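# Remove the crooked microscope objective and screw it back straight

## Task

Free the microscope objective that sits stuck and tilted in the turret's front socket, lifting it out without letting it fall, then thread it back into that socket squarely and tighten it until snug, all without shifting or tipping the microscope.

## Robot and tools

Robot: two Kinova Gen3 seven-joint arms, left_arm and right_arm, each ending in a Robotiq 2F-85 two-finger gripper. Each arm has a wrist camera. There are also head cameras and an overhead one. The camera names are cam_head_left, cam_head_right, cam_high, cam_left_wrist and cam_right_wrist, all 672x504 pixels.

Frame: the scene frame has its origin at table-top height, midway between the nominal arm bases. +x points out over the table, +y toward left_arm's side, and +z up. Image left and right do not match arm names. The real bases sit slightly off nominal: left_arm at (+0.050, +0.311, 0) m and right_arm at (+0.015, -0.433, 0) m, each with a small yaw. Gripper fingers point along the gripper's +z and close along its y. end_effector_position, in metres and in the scene frame, is the point between the closed pads. Closed fingertips reach about 19 mm past it, open ones about 6 mm. Reported poses may be off by up to a few centimetres.

The 16-number row: every moving command uses one flat row of 16 numbers. The first 8 belong to left_arm: dx, dy, dz, rx, ry, rz, gripper position, gripper speed. The last 8 are the same for right_arm. All 16 are always sent, even for one arm. Pose numbers are offsets, not places. They are measured along scene axes from that arm's Hand target as it stood when the action or move began. 1.0 equals 0.6 m of travel or 180 degrees of turn. rx, ry, rz form a single rotation vector, turning about the Hand target's position. Sending the same offset twice moves the arm twice. All zeros re-requests the current Hand target, and that is how to release a push or re-command an arm. Gripper position runs from +1 (fully open, 85 mm) through 0 (about 45 mm) to -1 (closed). The scale is not linear, so check position_measured_pct, which is roughly 50 - 50 x position. Gripper speed runs from -1 (about 20 mm/s, gentlest grip of roughly 100 N per pad) to +1 (about 150 mm/s, up to about 245 N). A 0 in either gripper slot is a real command. To keep a gripper unchanged, resend its previous numbers.

Tools:
- execute_actions(actions, cameras): actions is a list of actions. Each action is a list of up to 15 rows, one per 1/30 s step, and a short list repeats its last row. Each row's offsets count from the action's start pose, not the prior row. An empty actions list returns state plus all camera images. cameras takes a list of names, ["all"], or [].
- move(target, speed, blend, blocking, cameras): target is one 16-number row or a list of up to 15 rows. Every row is an offset from the same starting Hand targets. The grippers travel in straight lines, and all paths finish together within 10 s. speed is in m/s, 0.002 to 0.5, default 0.25, given once or per target. blend, in metres, rounds corners on a list; 0 stops at each. blocking=false returns after about 0.5 s while motion continues. Paths do not avoid obstacles or the other arm. The result adds a move: line with an ending such as done, off_target, moving, held or fault. done means at rest within 3 mm and 2 degrees. limits=paced means the pose was clipped, and limits=held means steps were withheld.
- wait(seconds): 0 to 10, holds the last commands.
- stop: brakes a running move; the fingers keep moving.
- zoom_image(camera, region): region is [x0, y0, x1, y1] in pixels of that camera's latest image, at most 504 by 504.
- clear_fault(arm): clears a reported torque fault on left_arm or right_arm.
- read_manual(section): licence text only.
- finished_scene(scene): ends the scene with its current number. It cannot be undone.

Result lines: Hand target is the last commanded pose after clipping, and the next offsets start from it. A gripper often rests a little short of it; resend the gap as an offset. Joint positions and Joint torques list the joints, with positive torque toward larger angle. Flange force is the outside force on the gripper along its own x y z, noisy and including the held weight. Row calls drop it; a move or wait restores it. object_status codes: 0 moving, 1 blocked while opening, 2 stopped on an object before the requested position (firm grip), 3 reached the requested position or pads met (empty or soft grip). motor_current_ma is near 1000 on a firm stop and near 0 in air. A reading of 98 or more means the pads have met.

Motion limits: orientation commands are clipped to within 32 degrees of the measured orientation per step. Large wrist turns can swing the elbow. The arms are very stiff, so aiming even millimetres past a solid contact presses very hard. A joint torque over its limit (104.5 N m for the large joints, 51.3 N m for the wrist) causes a torque fault. So does straying more than 5 degrees from the plan. The arm then stays stopped until clear_fault is called. Motors that hold loads, stay stretched or push at unreachable poses heat up. A MOTOR HOT line warns at 60 °C, and at 75 °C the arm sags for 30 to 60 s or more. A clearance check holds back commands that bring the arms close, but it is not a guarantee.

Gripping: close to a position narrower than the part and hold it there. To release, send a position a few millimetres wider than the part. Wait up to 1.3 s after the fingers stop before reading status.

Avoid: dropping or flinging the objective, letting anything leave the table, striking or shoving the microscope or the table, clamping hard on a part still seated in the socket, arm-to-arm contact, and closing a gripper on the other gripper. Move gently and slowly near contact, turn the objective in small twists, and stop tightening as soon as it seats.

Each tool is called after "Emit:" by a JSON object that holds its "name" and its "arguments".

## Session

Emit:
{"name": "execute_actions", "arguments": {"actions": []}}

Scene clock: 0.00 s.
left_arm: end_effector_position=(+0.6262, +0.6122, +0.1815) position_measured_pct=0.0 object_status=3 motor_current_ma=0 end_effector_quat_wxyz=(-0.011, +0.991, +0.098, +0.095) | right_arm: end_effector_position=(+0.2919, -0.1960, +0.3282) position_measured_pct=0.0 object_status=3 motor_current_ma=0 end_effector_quat_wxyz=(-0.063, +0.753, +0.651, +0.068)
Joint positions: left_arm=[-0.292 0.834 -0.605 1.101 0.568 1.175 4.046] | right_arm=[-1.086 0.035 0.374 1.767 -0.156 1.218 -0.748]
Joint velocities: within noise
Joint torques (N m): no reading
Flange force (N): no reading
Hand target: left_arm +0.6262, +0.6122, +0.1815; -0.011, +0.991, +0.098, +0.095 | right_arm +0.2919, -0.1960, +0.3282; -0.063, +0.753, +0.651, +0.068
Tool commands: left_gripper/position=+1.0 left_gripper/speed=+1.0 right_gripper/position=+1.0 right_gripper/speed=+1.0

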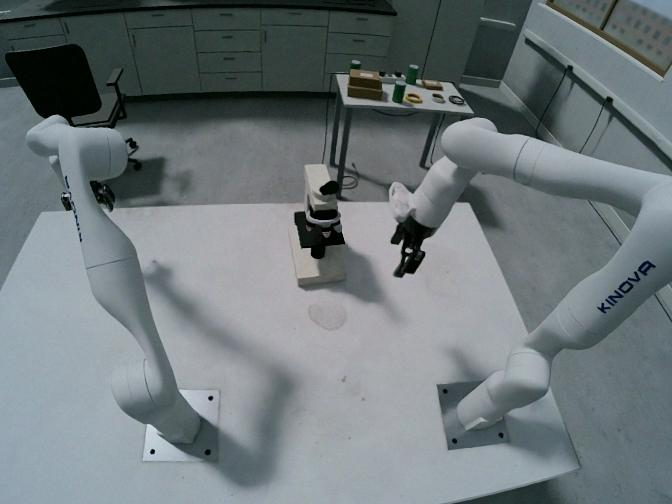

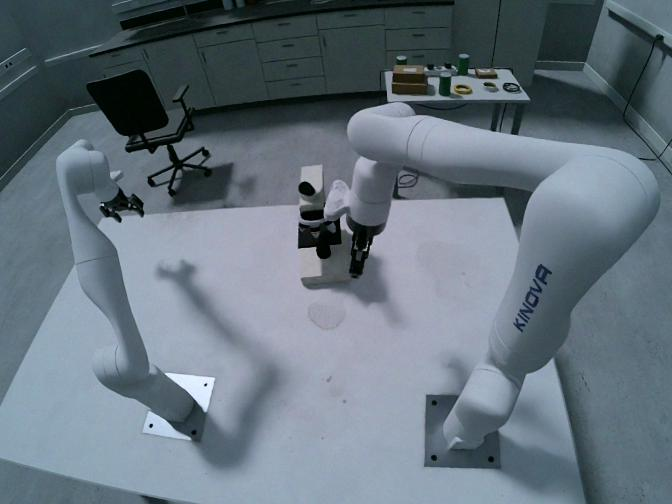

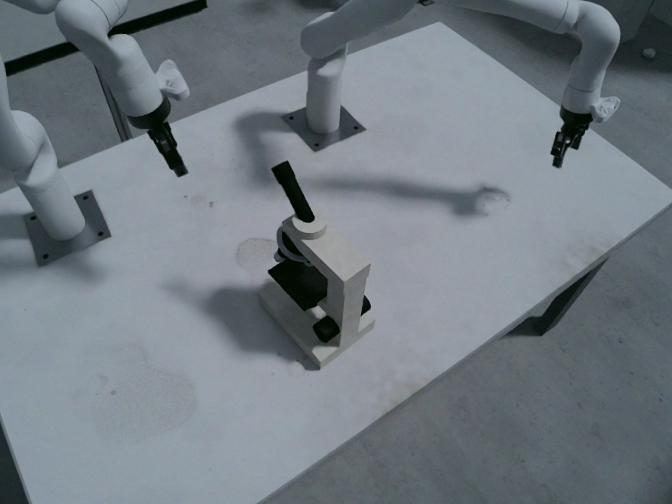

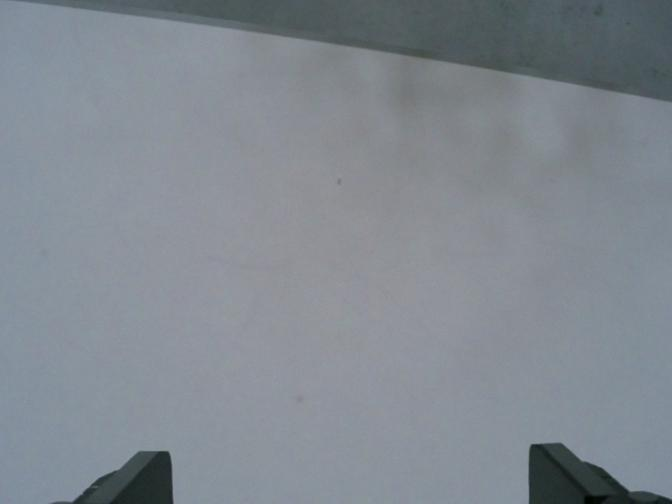

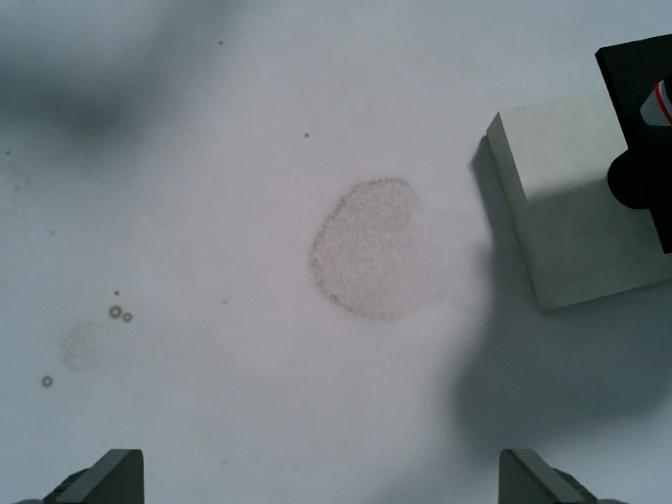

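Emit:
{"name": "zoom_image", "arguments": {"camera": "cam_head_left", "region": [260, 140, 380, 300]}}

Emit:
{"name": "zoom_image", "arguments": {"camera": "cam_high", "region": [220, 140, 400, 380]}}

Emit:
{"name": "zoom_image", "arguments": {"camera": "cam_right_wrist", "region": [472, 20, 672, 320]}}

Emit:
{"name": "zoom_image", "arguments": {"camera": "cam_head_right", "region": [270, 150, 390, 300]}}

Scaled by 3.150 from the camera's 672x504 image, which has a finer 960x720 frame.

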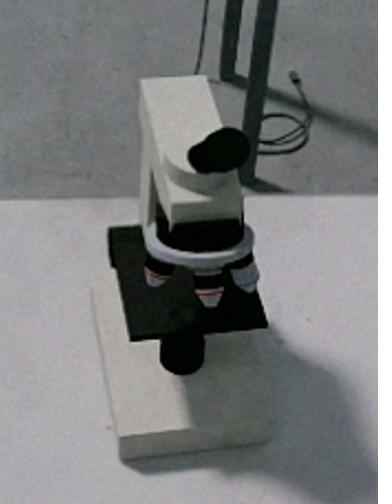

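Scaled by 2.100 from the camera's 672x504 image, which has a finer 960x720 frame.

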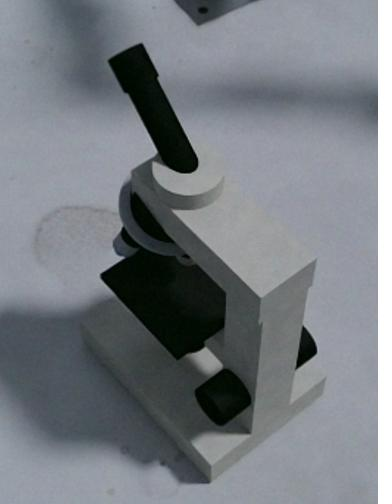

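Scaled by 1.680.

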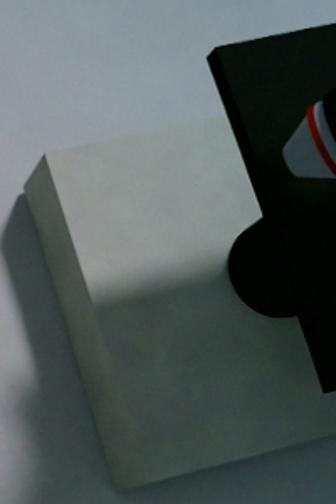

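Scaled by 3.360 from the camera's 672x504 image, which has a finer 960x720 frame.

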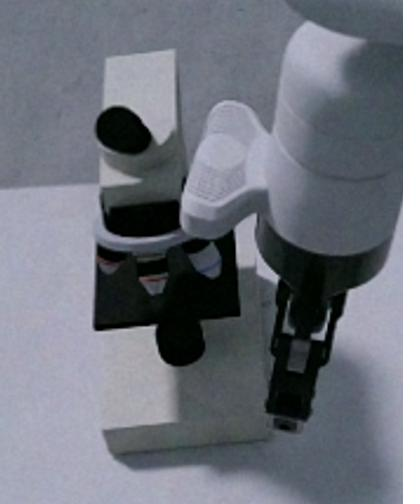

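Emit:
{"name": "move", "arguments": {"target": [-0.2103, -0.7703, 0.0642, -0.2458, -0.2982, -0.5026, 1, 1, 0.0135, 0.21, -0.1303, 0.2422, -0.2831, -0.4069, 1, 1], "speed": 0.35, "cameras": ["all"]}}

Scene clock: 109.30 s.
left_arm: end_effector_position=(+0.5000, +0.1500, +0.2200) position_measured_pct=0.0 object_status=3 motor_current_ma=0 end_effector_quat_wxyz=(+0.419, +0.570, -0.571, +0.418) | right_arm: end_effector_position=(+0.3000, -0.0700, +0.2500) position_measured_pct=0.0 object_status=3 motor_current_ma=0 end_effector_quat_wxyz=(+0.000, +0.806, +0.000, +0.591)
Joint positions: left_arm=[-0.477 0.806 0.177 1.785 1.052 1.389 2.147] | right_arm=[-1.522 0.615 -0.293 2.127 1.402 1.494 -4.316]
Joint torques (N m): left_arm=[0.75 -17.09 3.29 -3.61 2.1 1.95 -0.22] | right_arm=[0.17 -14.37 0.3 -4.18 1.21 3.08 -0.04]
Flange force (N): left_arm=[2.1 0.3 -3.6] | right_arm=[1.4 3.9 0.3]
Hand target: left_arm +0.5000, +0.1500, +0.2200; +0.419, +0.570, -0.571, +0.418 | right_arm +0.3000, -0.0700, +0.2500; +0.000, +0.806, +0.000, +0.591
Off the commanded pose: left_arm 0.000 m, 0 deg | right_arm 0.000 m, 0 deg.
move: done

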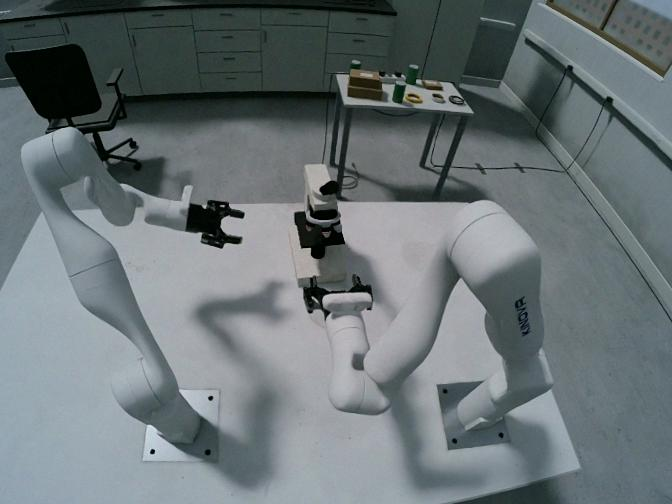

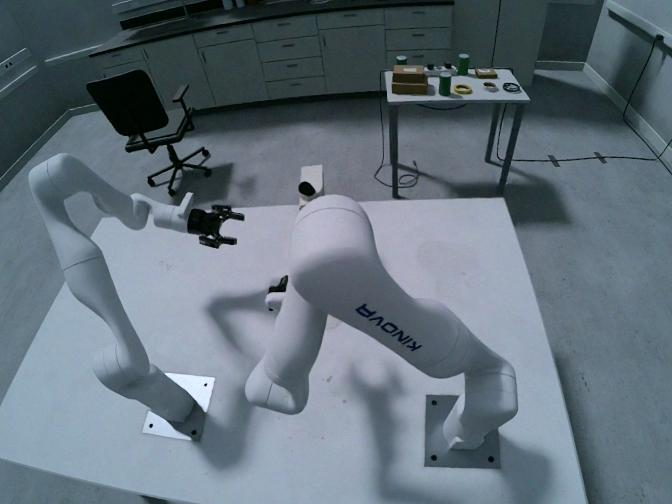

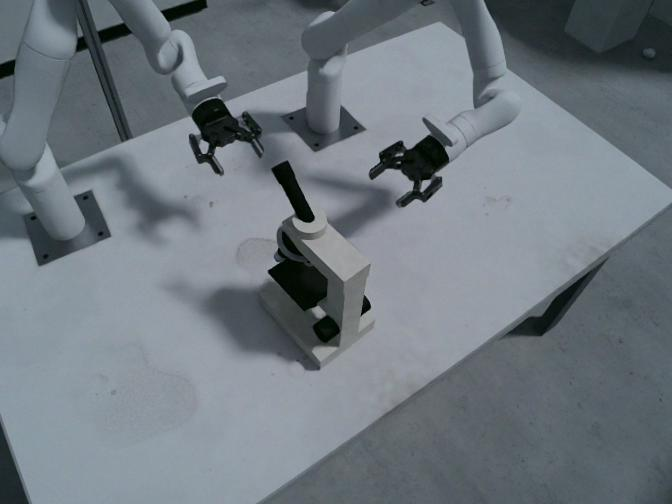

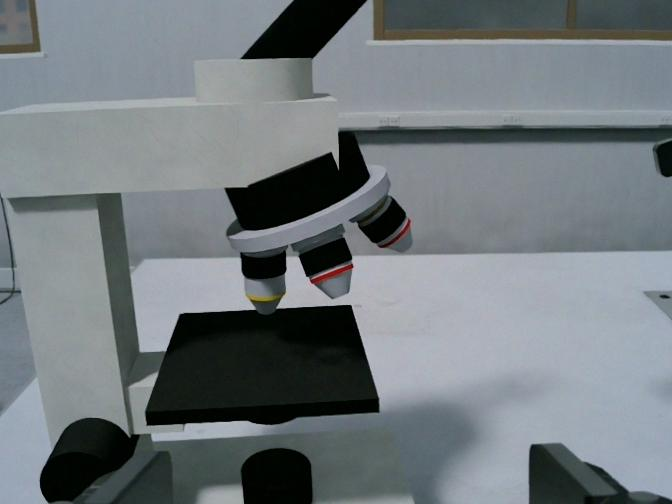

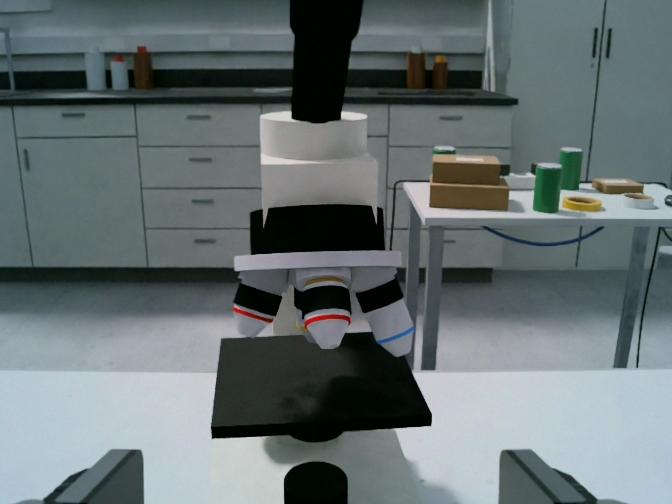

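Emit:
{"name": "zoom_image", "arguments": {"camera": "cam_left_wrist", "region": [200, 120, 440, 330]}}

Emit:
{"name": "zoom_image", "arguments": {"camera": "cam_right_wrist", "region": [210, 190, 450, 390]}}

Scaled by 2.100.

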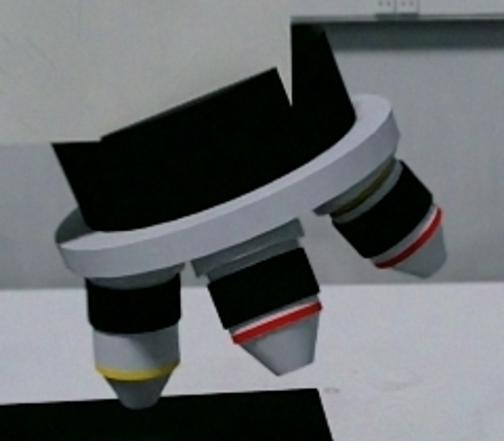

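Scaled by 2.100.

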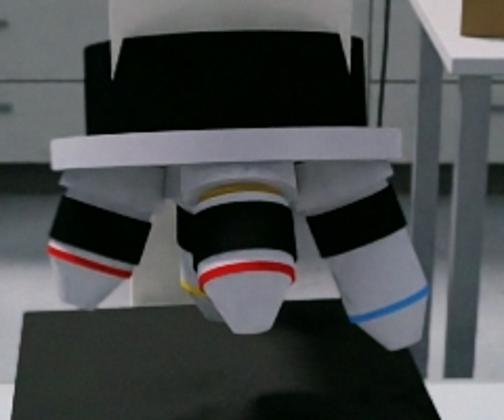

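Emit:
{"name": "move", "arguments": {"target": [-0.05, -0.1283, -0.0683, -0.097, 0, 0, 1, 1, 0.1167, 0.01, -0.0333, 0, 0, 0, 1, 1], "speed": 0.25, "cameras": ["cam_left_wrist", "cam_right_wrist"]}}

Emit:
{"name": "zoom_image", "arguments": {"camera": "cam_left_wrist", "region": [200, 120, 460, 380]}}

Emit:
{"name": "zoom_image", "arguments": {"camera": "cam_right_wrist", "region": [210, 190, 450, 430]}}

Scene clock: 189.63 s.
left_arm: end_effector_position=(+0.4699, +0.0730, +0.1791) position_measured_pct=0.0 object_status=3 motor_current_ma=0 end_effector_quat_wxyz=(+0.500, +0.500, -0.501, +0.500) | right_arm: end_effector_position=(+0.3700, -0.0640, +0.2300) position_measured_pct=0.0 object_status=3 motor_current_ma=0 end_effector_quat_wxyz=(+0.000, +0.806, +0.000, +0.591)
Joint positions: left_arm=[-0.449 1.099 0.293 1.901 1.227 1.373 1.803] | right_arm=[-1.385 0.671 -0.221 2.104 1.576 1.387 -4.317]
Joint torques (N m): left_arm=[0.72 -17.21 4.93 -0.59 1.26 2.4 -0.21] | right_arm=[0.17 -15.42 0.6 -4.4 1.21 3.08 -0.01]
Flange force (N): left_arm=[2.5 0.0 -3.2] | right_arm=[1.6 3.7 -0.6]
Hand target: left_arm +0.4700, +0.0730, +0.1791; +0.500, +0.500, -0.501, +0.500 | right_arm +0.3700, -0.0640, +0.2300; +0.000, +0.806, +0.000, +0.591
Off the commanded pose: left_arm 0.000 m, 0 deg | right_arm 0.000 m, 0 deg.
move: done
Images, in order (width x height): cam_left_wrist 672x504, cam_right_wrist 672x504.

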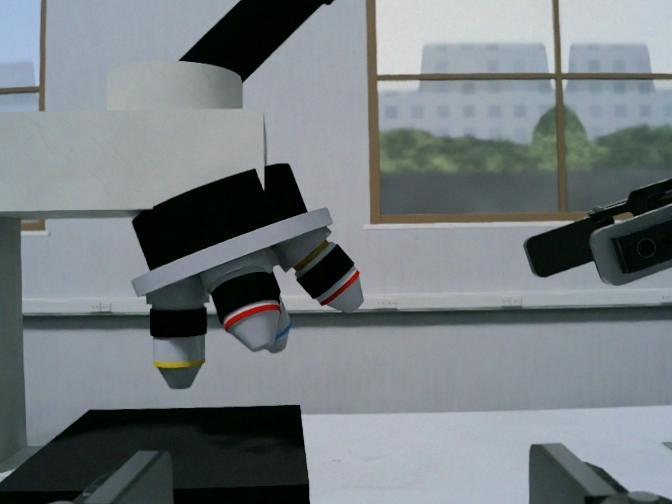

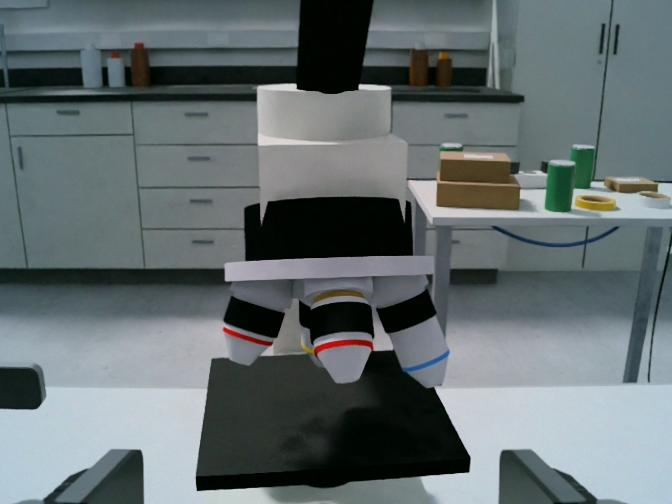

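Scaled by 1.938.

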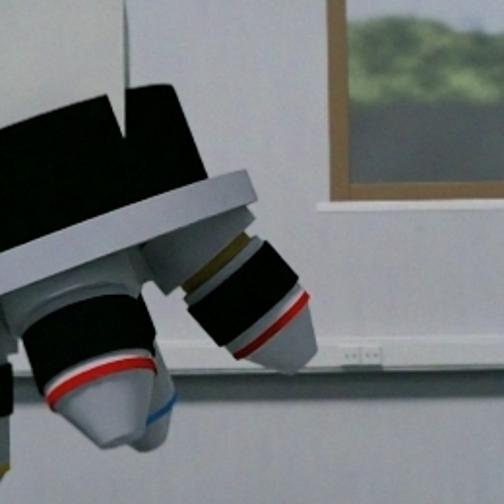

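Scaled by 2.100.

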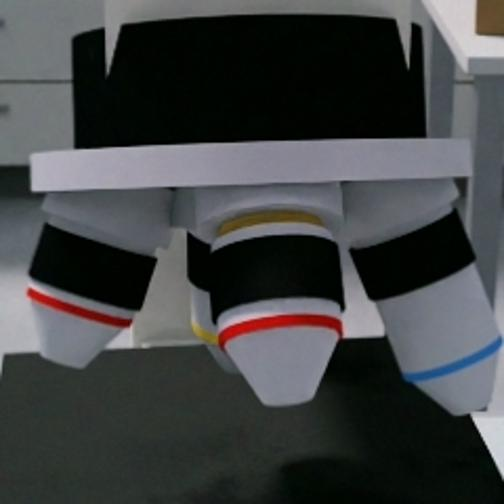

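Emit:
{"name": "zoom_image", "arguments": {"camera": "cam_left_wrist", "region": [270, 190, 380, 330]}}

Emit:
{"name": "zoom_image", "arguments": {"camera": "cam_right_wrist", "region": [280, 250, 400, 400]}}

Scaled by 3.600.

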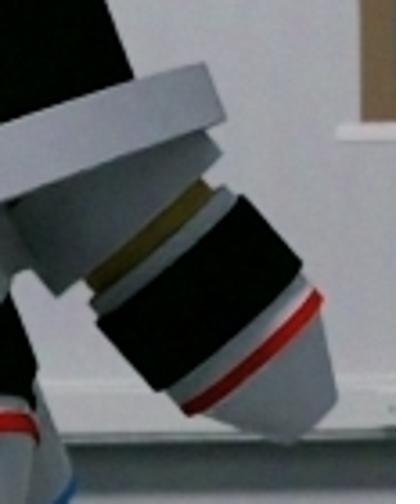

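Scaled by 3.360.

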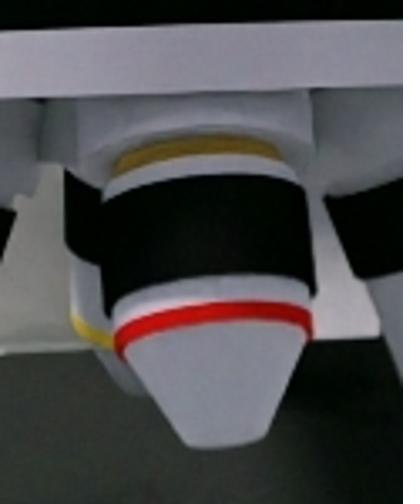

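Emit:
{"name": "move", "arguments": {"target": [0, 0, 0, 0, 0, 0, 1, 1, 0.0443, -0.0133, -0.01, 0, 0.125, 0, 1, 1], "speed": 0.2, "cameras": ["cam_right_wrist", "cam_left_wrist"]}}

Emit:
{"name": "zoom_image", "arguments": {"camera": "cam_right_wrist", "region": [240, 160, 440, 360]}}

Scene clock: 385.10 s.
left_arm: end_effector_position=(+0.4699, +0.0730, +0.1791) position_measured_pct=0.0 object_status=3 motor_current_ma=0 end_effector_quat_wxyz=(+0.500, +0.500, -0.501, +0.500) | right_arm: end_effector_position=(+0.3966, -0.0720, +0.2240) position_measured_pct=0.0 object_status=3 motor_current_ma=0 end_effector_quat_wxyz=(+0.000, +0.906, +0.000, +0.423)
Joint positions: left_arm=[-0.449 1.1 0.293 1.901 1.227 1.373 1.803] | right_arm=[-1.108 0.465 -0.289 1.978 1.327 0.997 -3.812]
Joint torques (N m): left_arm=[0.83 -17.02 4.97 -0.42 1.29 2.39 -0.23] | right_arm=[0.23 -14.78 -0.33 -7.52 1.62 1.87 -0.03]
Flange force (N): left_arm=[2.8 -0.4 -3.6] | right_arm=[-0.8 5.0 -1.0]
Hand target: left_arm +0.4699, +0.0730, +0.1791; +0.500, +0.500, -0.501, +0.500 | right_arm +0.3966, -0.0720, +0.2240; +0.000, +0.906, +0.000, +0.423
Off the commanded pose: left_arm 0.000 m, 0 deg | right_arm 0.000 m, 0 deg.
move: done
Images, in order (width x height): cam_left_wrist 672x504, cam_right_wrist 672x504.

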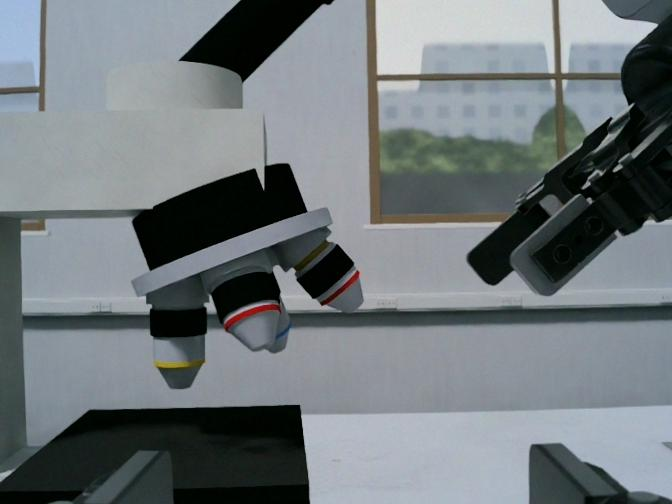

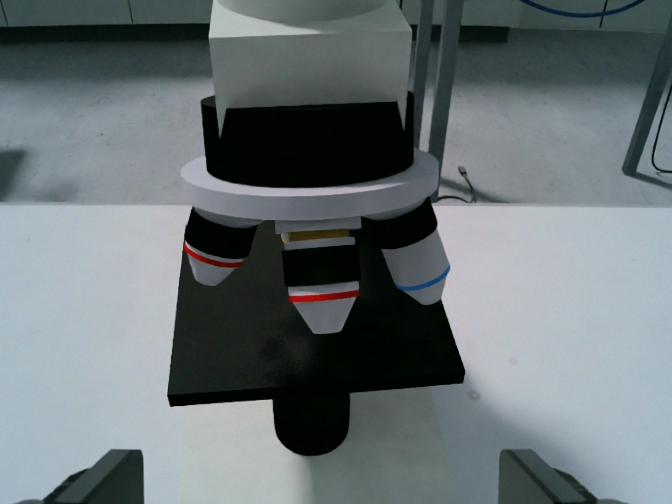

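Scaled by 2.520.

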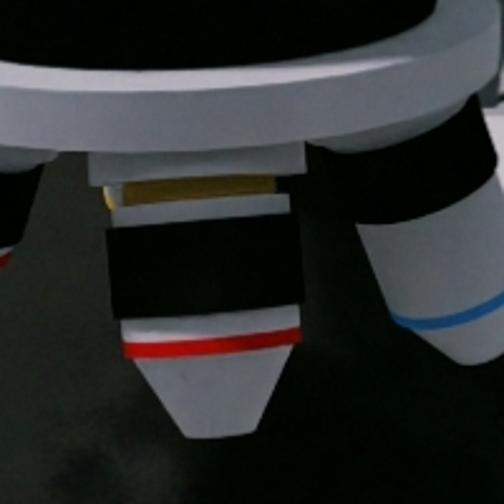

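Emit:
{"name": "zoom_image", "arguments": {"camera": "cam_right_wrist", "region": [270, 200, 370, 340]}}

Scaled by 3.600.

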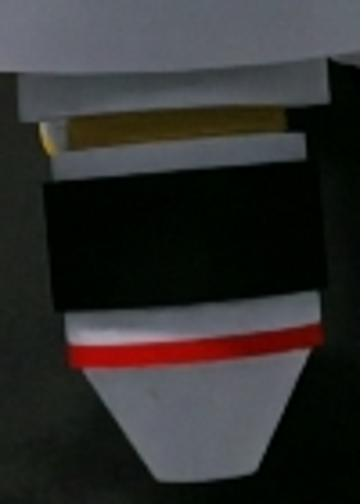

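Emit:
{"name": "zoom_image", "arguments": {"camera": "cam_left_wrist", "region": [420, 120, 672, 340]}}

Scaled by 2.000.

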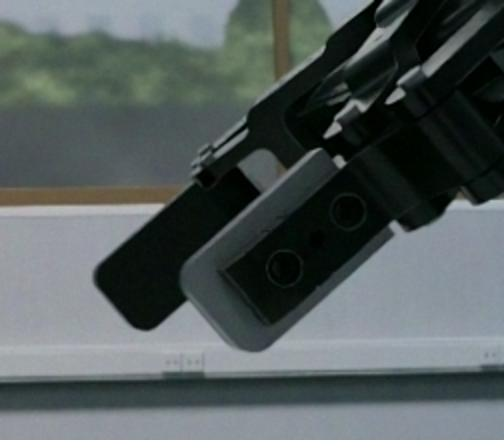

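Emit:
{"name": "move", "arguments": {"target": [0, 0, 0, 0, 0, 0, 1, 1, 0.0443, -0.0042, 0.0097, -0.0164, -0.1389, 0.0214, 0.0, 0.0], "speed": 0.2, "cameras": ["cam_right_wrist", "cam_left_wrist"]}}

Emit:
{"name": "zoom_image", "arguments": {"camera": "cam_left_wrist", "region": [260, 160, 520, 340]}}

Scene clock: 505.60 s.
left_arm: end_effector_position=(+0.4699, +0.0730, +0.1791) position_measured_pct=0.0 object_status=3 motor_current_ma=0 end_effector_quat_wxyz=(+0.500, +0.500, -0.501, +0.500) | right_arm: end_effector_position=(+0.4232, -0.0745, +0.2299) position_measured_pct=49.8 object_status=3 motor_current_ma=0 end_effector_quat_wxyz=(+0.009, +0.792, +0.041, +0.609)
Joint positions: left_arm=[-0.449 1.1 0.293 1.901 1.227 1.373 1.803] | right_arm=[-1.282 0.691 -0.165 2.141 1.766 1.339 -4.304]
Joint torques (N m): left_arm=[0.8 -17.02 4.9 -0.38 1.29 2.42 -0.22] | right_arm=[0.13 -15.62 0.86 -4.43 1.07 3.23 -0.04]
Flange force (N): left_arm=[2.8 -0.6 -3.5] | right_arm=[2.1 3.5 -1.2]
Hand target: left_arm +0.4699, +0.0730, +0.1791; +0.500, +0.500, -0.501, +0.500 | right_arm +0.4232, -0.0745, +0.2299; +0.009, +0.792, +0.041, +0.609
Off the commanded pose: left_arm 0.000 m, 0 deg | right_arm 0.000 m, 0 deg.
move: done
Images, in order (width x height): cam_left_wrist 672x504, cam_right_wrist 672x504.

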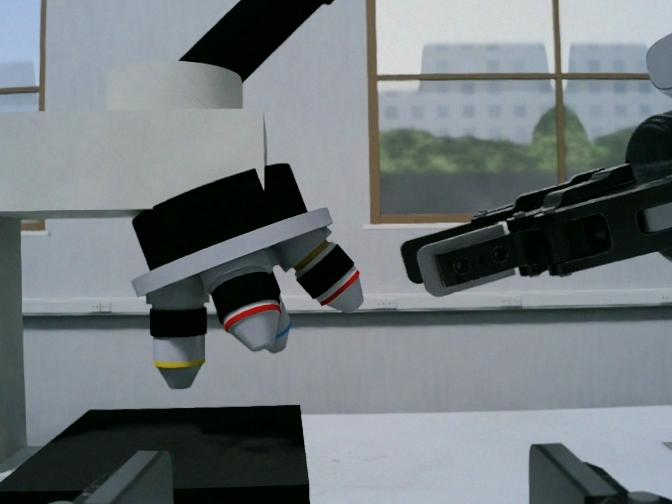

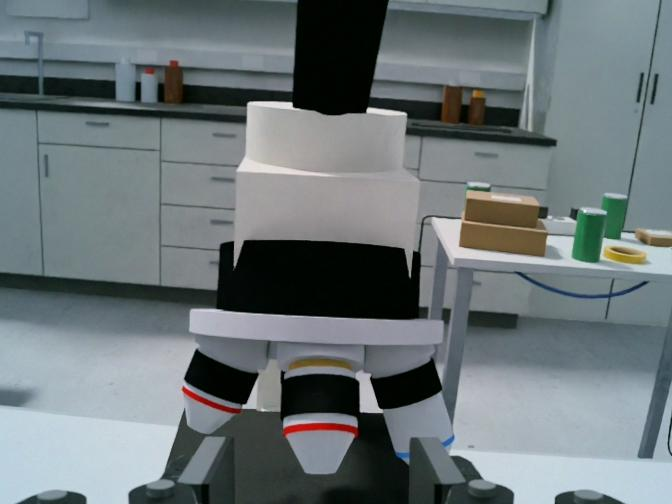

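Scaled by 1.938.

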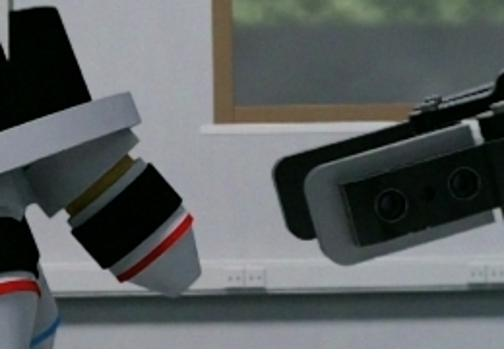

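Emit:
{"name": "move", "arguments": {"target": [0, 0, 0, 0, 0, 0, 1, 1, 0.082, 0.003, -0.0218, 0, 0, 0, 0.0, 0.0], "speed": 0.08, "cameras": ["cam_right_wrist", "cam_left_wrist"]}}

Emit:
{"name": "zoom_image", "arguments": {"camera": "cam_left_wrist", "region": [240, 160, 500, 340]}}

Emit:
{"name": "zoom_image", "arguments": {"camera": "cam_right_wrist", "region": [160, 330, 480, 504]}}

Scene clock: 529.90 s.
left_arm: end_effector_position=(+0.4699, +0.0730, +0.1791) position_measured_pct=0.0 object_status=3 motor_current_ma=0 end_effector_quat_wxyz=(+0.500, +0.500, -0.501, +0.500) | right_arm: end_effector_position=(+0.4724, -0.0727, +0.2168) position_measured_pct=49.8 object_status=3 motor_current_ma=0 end_effector_quat_wxyz=(+0.009, +0.792, +0.041, +0.609)
Joint positions: left_arm=[-0.449 1.1 0.293 1.901 1.227 1.373 1.803] | right_arm=[-1.191 0.74 -0.12 2.082 1.88 1.272 -4.301]
Joint torques (N m): left_arm=[0.81 -16.95 4.89 -0.34 1.3 2.42 -0.19] | right_arm=[0.03 -16.74 1.05 -4.81 1.14 3.19 -0.04]
Flange force (N): left_arm=[2.9 -0.6 -3.5] | right_arm=[2.1 3.0 -1.6]
Hand target: left_arm +0.4699, +0.0730, +0.1791; +0.500, +0.500, -0.501, +0.500 | right_arm +0.4724, -0.0727, +0.2168; +0.009, +0.792, +0.041, +0.609
Off the commanded pose: left_arm 0.000 m, 0 deg | right_arm 0.000 m, 0 deg.
move: done
Images, in order (width x height): cam_left_wrist 672x504, cam_right_wrist 672x504.

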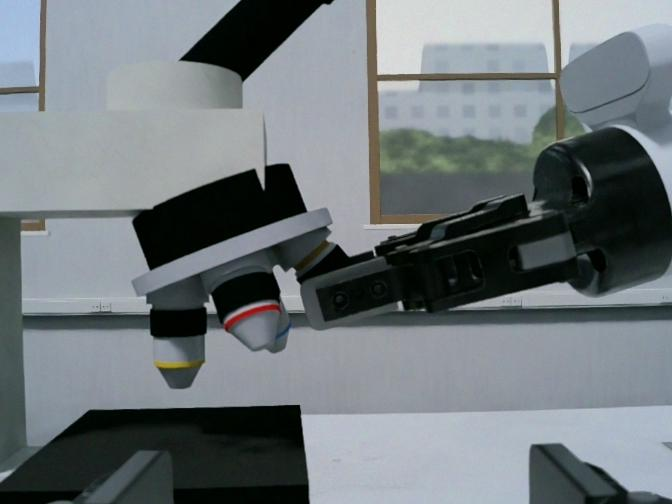

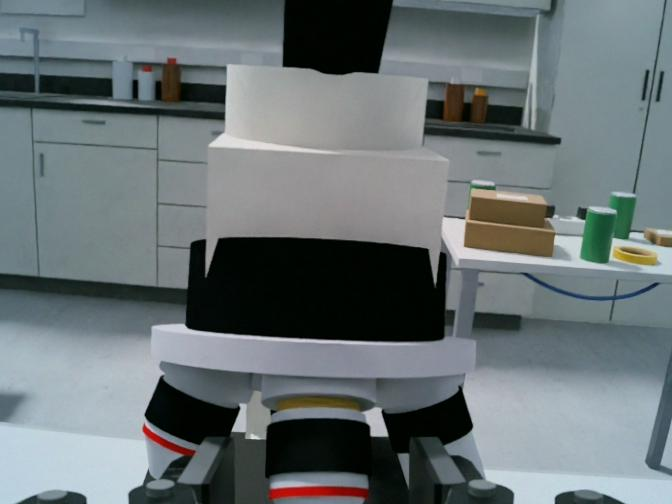

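Scaled by 1.938.

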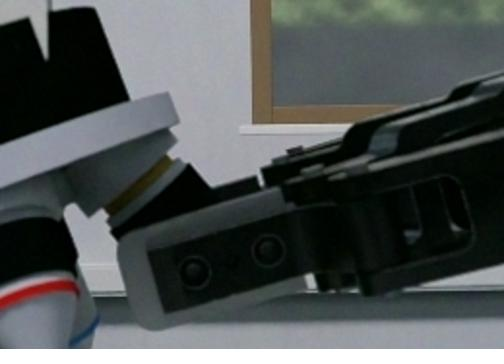

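Scaled by 1.575.

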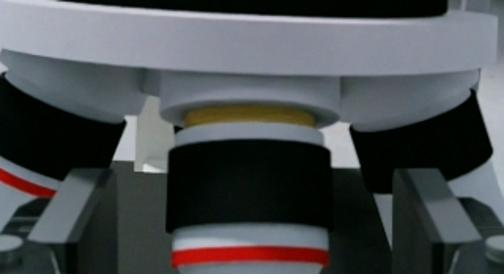

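Emit:
{"name": "move", "arguments": {"target": [[0, 0, 0, 0, 0, 0, 1, 1, -0.0723, -0.0027, 0.0195, 0, 0, 0, 0.0, 0.0], [0, 0, 0, 0, 0, 0, 1, 1, -0.0432, -0.0613, 0.0015, 0.2133, 0.028, 0.2543, 0.0, 0.0]], "speed": [0.15, 0.2], "blend": [0.01, 0], "cameras": ["all"]}}

Emit:
{"name": "zoom_image", "arguments": {"camera": "cam_right_wrist", "region": [180, 254, 480, 504]}}

Scene clock: 664.13 s.
left_arm: end_effector_position=(+0.4699, +0.0730, +0.1791) position_measured_pct=0.0 object_status=3 motor_current_ma=0 end_effector_quat_wxyz=(+0.500, +0.500, -0.501, +0.500) | right_arm: end_effector_position=(+0.4465, -0.1095, +0.2177) position_measured_pct=49.8 object_status=3 motor_current_ma=0 end_effector_quat_wxyz=(-0.479, +0.699, +0.143, +0.510)
Joint positions: left_arm=[-0.449 1.1 0.293 1.901 1.227 1.373 1.803] | right_arm=[-0.452 0.961 0.036 2.455 3.749 1.794 -5.134]
Joint torques (N m): left_arm=[0.74 -16.97 4.86 -0.41 1.26 2.41 -0.15] | right_arm=[0.09 -15.58 -1.13 -0.88 0.53 3.38 0]
Flange force (N): left_arm=[2.8 -0.3 -3.2] | right_arm=[3.7 -2.8 0.1]
Hand target: left_arm +0.4699, +0.0730, +0.1791; +0.500, +0.500, -0.501, +0.500 | right_arm +0.4465, -0.1095, +0.2177; -0.479, +0.699, +0.143, +0.510
Off the commanded pose: left_arm 0.000 m, 0 deg | right_arm 0.000 m, 0 deg.
move: done

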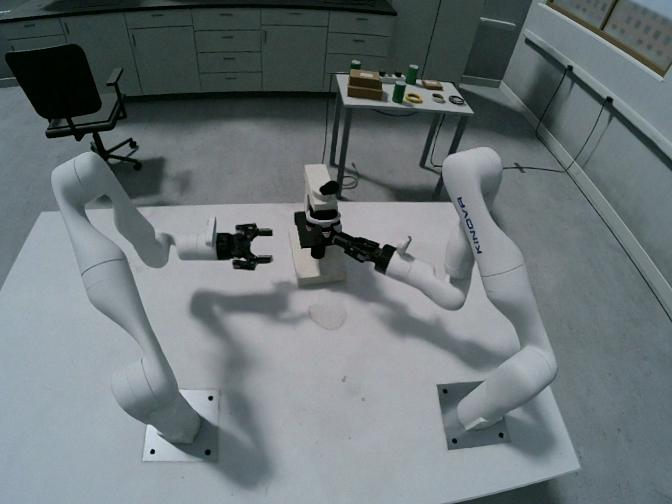

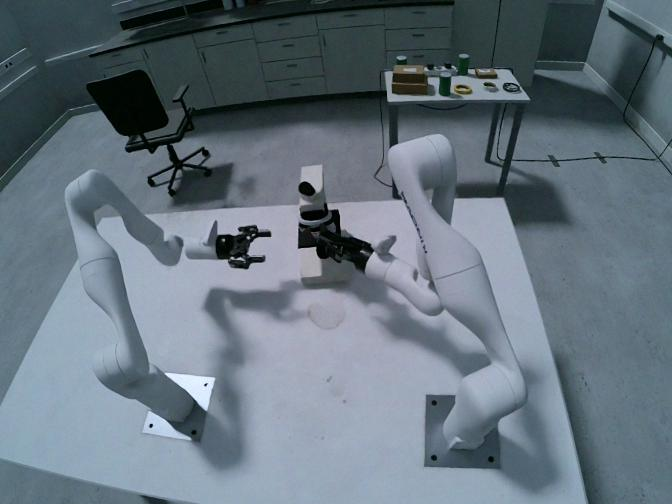

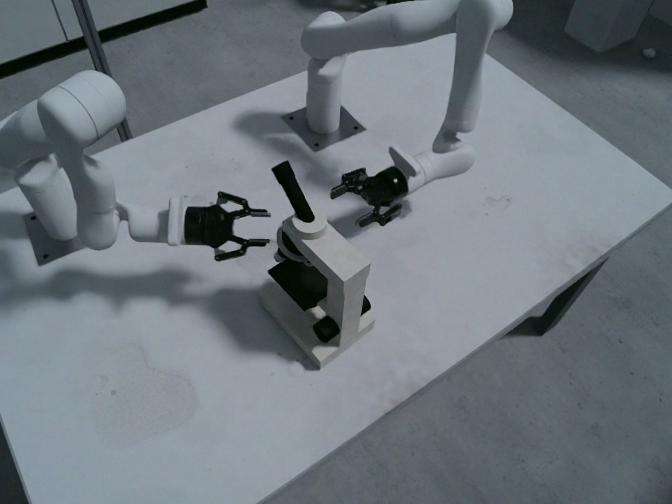

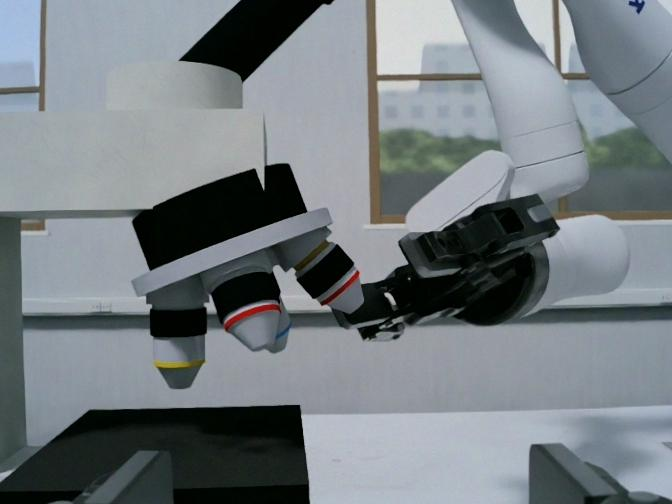

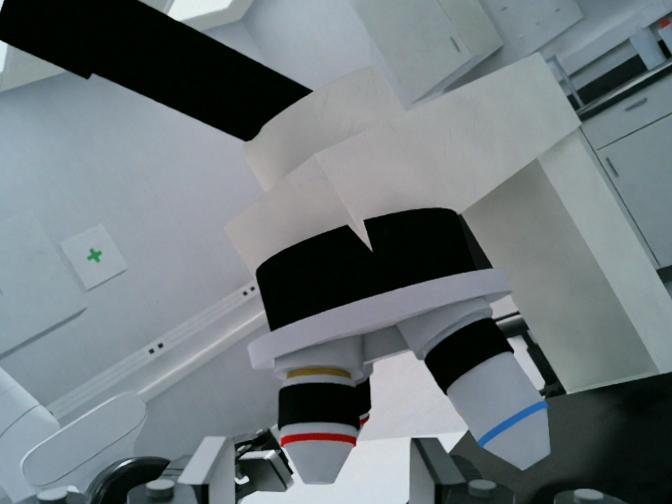

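Scaled by 1.680.

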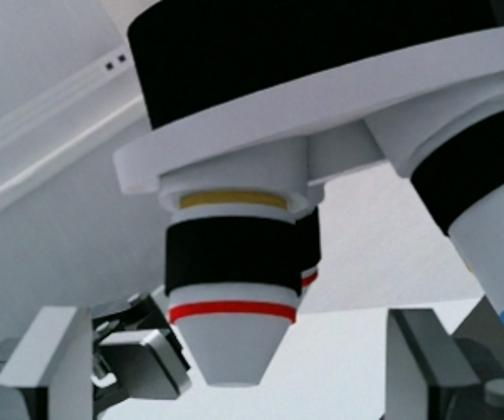

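Emit:
{"name": "zoom_image", "arguments": {"camera": "cam_right_wrist", "region": [255, 344, 385, 494]}}

Scaled by 3.360.

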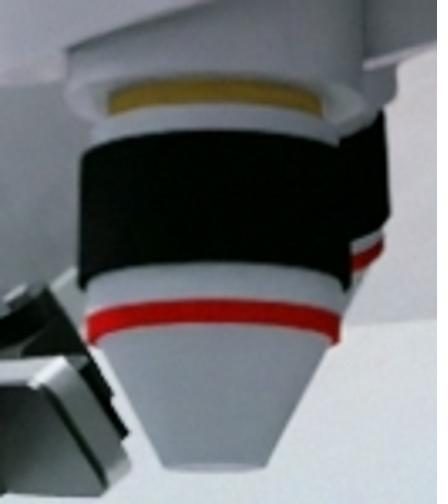

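Emit:
{"name": "move", "arguments": {"target": [0, 0, 0, 0, 0, 0, 1, 1, 0.0423, 0.0625, -0.001, -0.0032, -0.0045, 0.0001, -0.24, 0.0], "speed": 0.06, "cameras": ["cam_right_wrist", "cam_left_wrist"]}}

Emit:
{"name": "zoom_image", "arguments": {"camera": "cam_right_wrist", "region": [200, 304, 450, 504]}}

Emit:
{"name": "zoom_image", "arguments": {"camera": "cam_left_wrist", "region": [240, 160, 440, 340]}}

Scene clock: 741.17 s.
left_arm: end_effector_position=(+0.4699, +0.0730, +0.1791) position_measured_pct=0.0 object_status=3 motor_current_ma=0 end_effector_quat_wxyz=(+0.500, +0.500, -0.501, +0.500) | right_arm: end_effector_position=(+0.4719, -0.0720, +0.2171) position_measured_pct=61.9 object_status=3 motor_current_ma=0 end_effector_quat_wxyz=(-0.475, +0.698, +0.149, +0.515)
Joint positions: left_arm=[-0.449 1.1 0.293 1.901 1.227 1.373 1.803] | right_arm=[-0.518 0.936 0.006 2.342 3.652 1.672 -5.185]
Joint torques (N m): left_arm=[0.68 -16.99 4.91 -0.4 1.23 2.39 -0.21] | right_arm=[0.16 -16.64 -1.12 -2.22 0.3 3.47 0.03]
Flange force (N): left_arm=[2.8 -0.5 -3.2] | right_arm=[3.3 -2.8 -0.3]
Hand target: left_arm +0.4699, +0.0730, +0.1791; +0.500, +0.500, -0.501, +0.500 | right_arm +0.4719, -0.0720, +0.2171; -0.475, +0.698, +0.149, +0.515
Off the commanded pose: left_arm 0.000 m, 0 deg | right_arm 0.000 m, 0 deg.
move: done
Images, in order (width x height): cam_left_wrist 672x504, cam_right_wrist 672x504.

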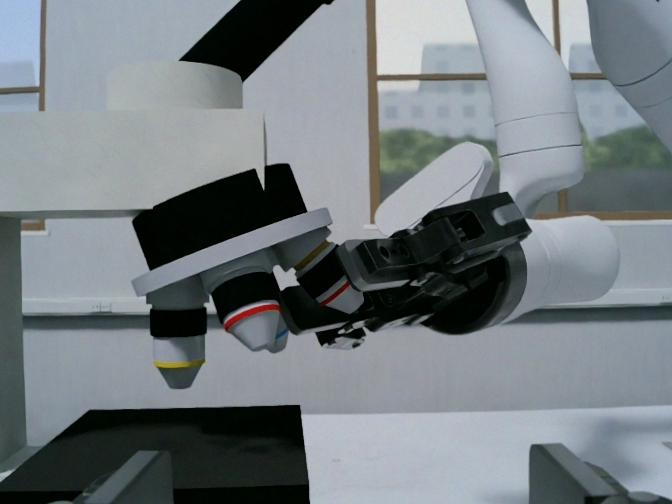

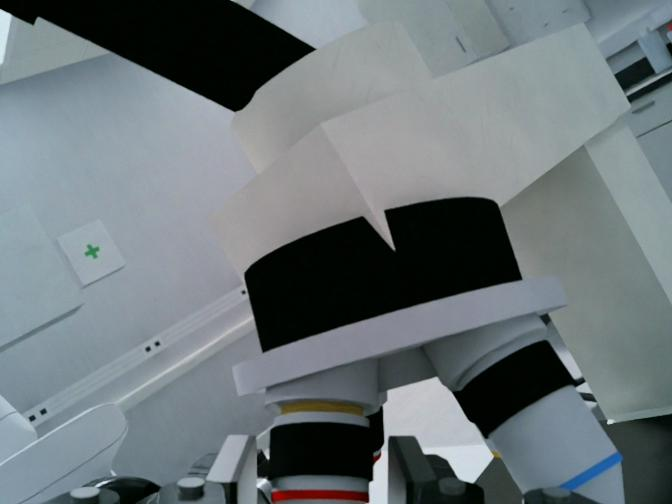

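Scaled by 2.016.

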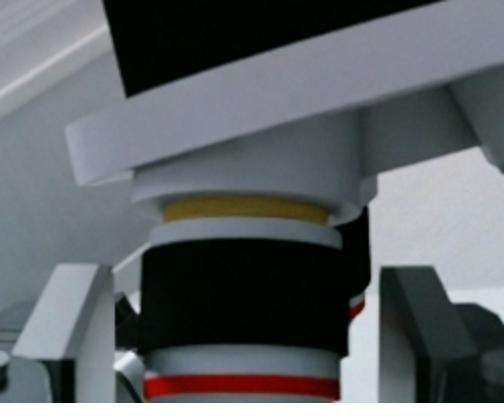

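Scaled by 2.520.

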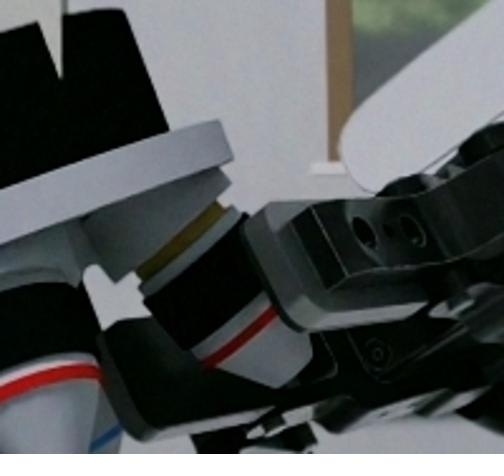

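Emit:
{"name": "move", "arguments": {"target": [0, 0, 0, 0, 0, 0, 1, 1, -0.0006, 0.0004, 0.0005, 0, 0, 0, -0.40, -1.0], "speed": 0.02, "cameras": ["cam_right_wrist", "cam_left_wrist"]}}

Emit:
{"name": "zoom_image", "arguments": {"camera": "cam_right_wrist", "region": [200, 304, 450, 504]}}

Scene clock: 760.20 s.
left_arm: end_effector_position=(+0.4699, +0.0730, +0.1791) position_measured_pct=0.0 object_status=3 motor_current_ma=0 end_effector_quat_wxyz=(+0.500, +0.500, -0.501, +0.500) | right_arm: end_effector_position=(+0.4715, -0.0718, +0.2174) position_measured_pct=69.7 object_status=3 motor_current_ma=0 end_effector_quat_wxyz=(-0.475, +0.698, +0.149, +0.515)
Joint positions: left_arm=[-0.449 1.1 0.293 1.901 1.227 1.373 1.803] | right_arm=[-0.519 0.935 0.006 2.343 3.651 1.672 -5.185]
Joint torques (N m): left_arm=[0.81 -17 4.83 -0.39 1.25 2.42 -0.21] | right_arm=[0.09 -16.54 -1.12 -2.18 0.28 3.43 -0.01]
Flange force (N): left_arm=[2.9 -0.5 -3.4] | right_arm=[3.5 -2.7 -0.4]
Hand target: left_arm +0.4699, +0.0730, +0.1791; +0.500, +0.500, -0.501, +0.500 | right_arm +0.4715, -0.0718, +0.2174; -0.475, +0.698, +0.149, +0.515
Off the commanded pose: left_arm 0.000 m, 0 deg | right_arm 0.000 m, 0 deg.
move: done
Images, in order (width x height): cam_left_wrist 672x504, cam_right_wrist 672x504.

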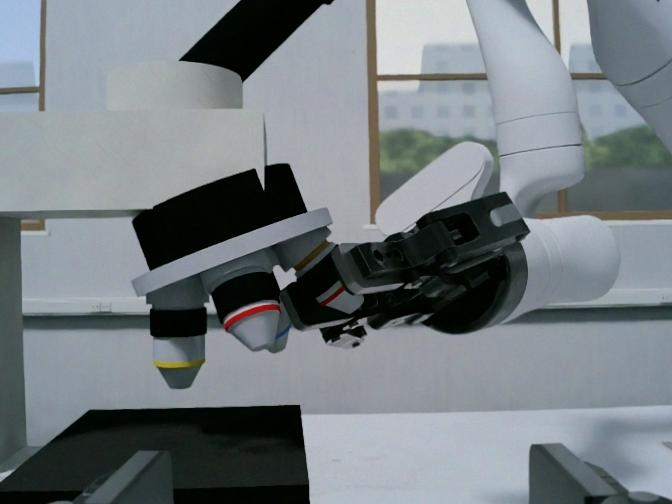

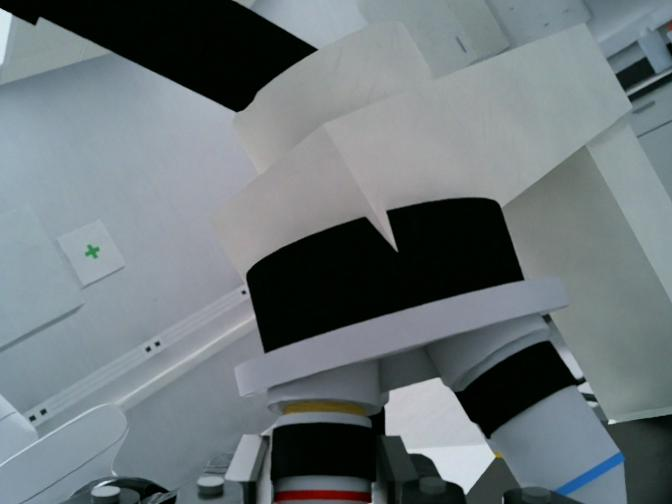

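Scaled by 2.016.

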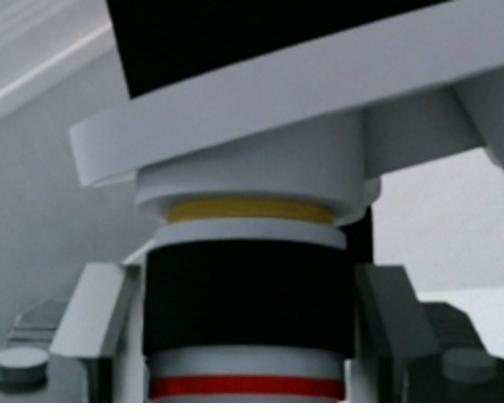

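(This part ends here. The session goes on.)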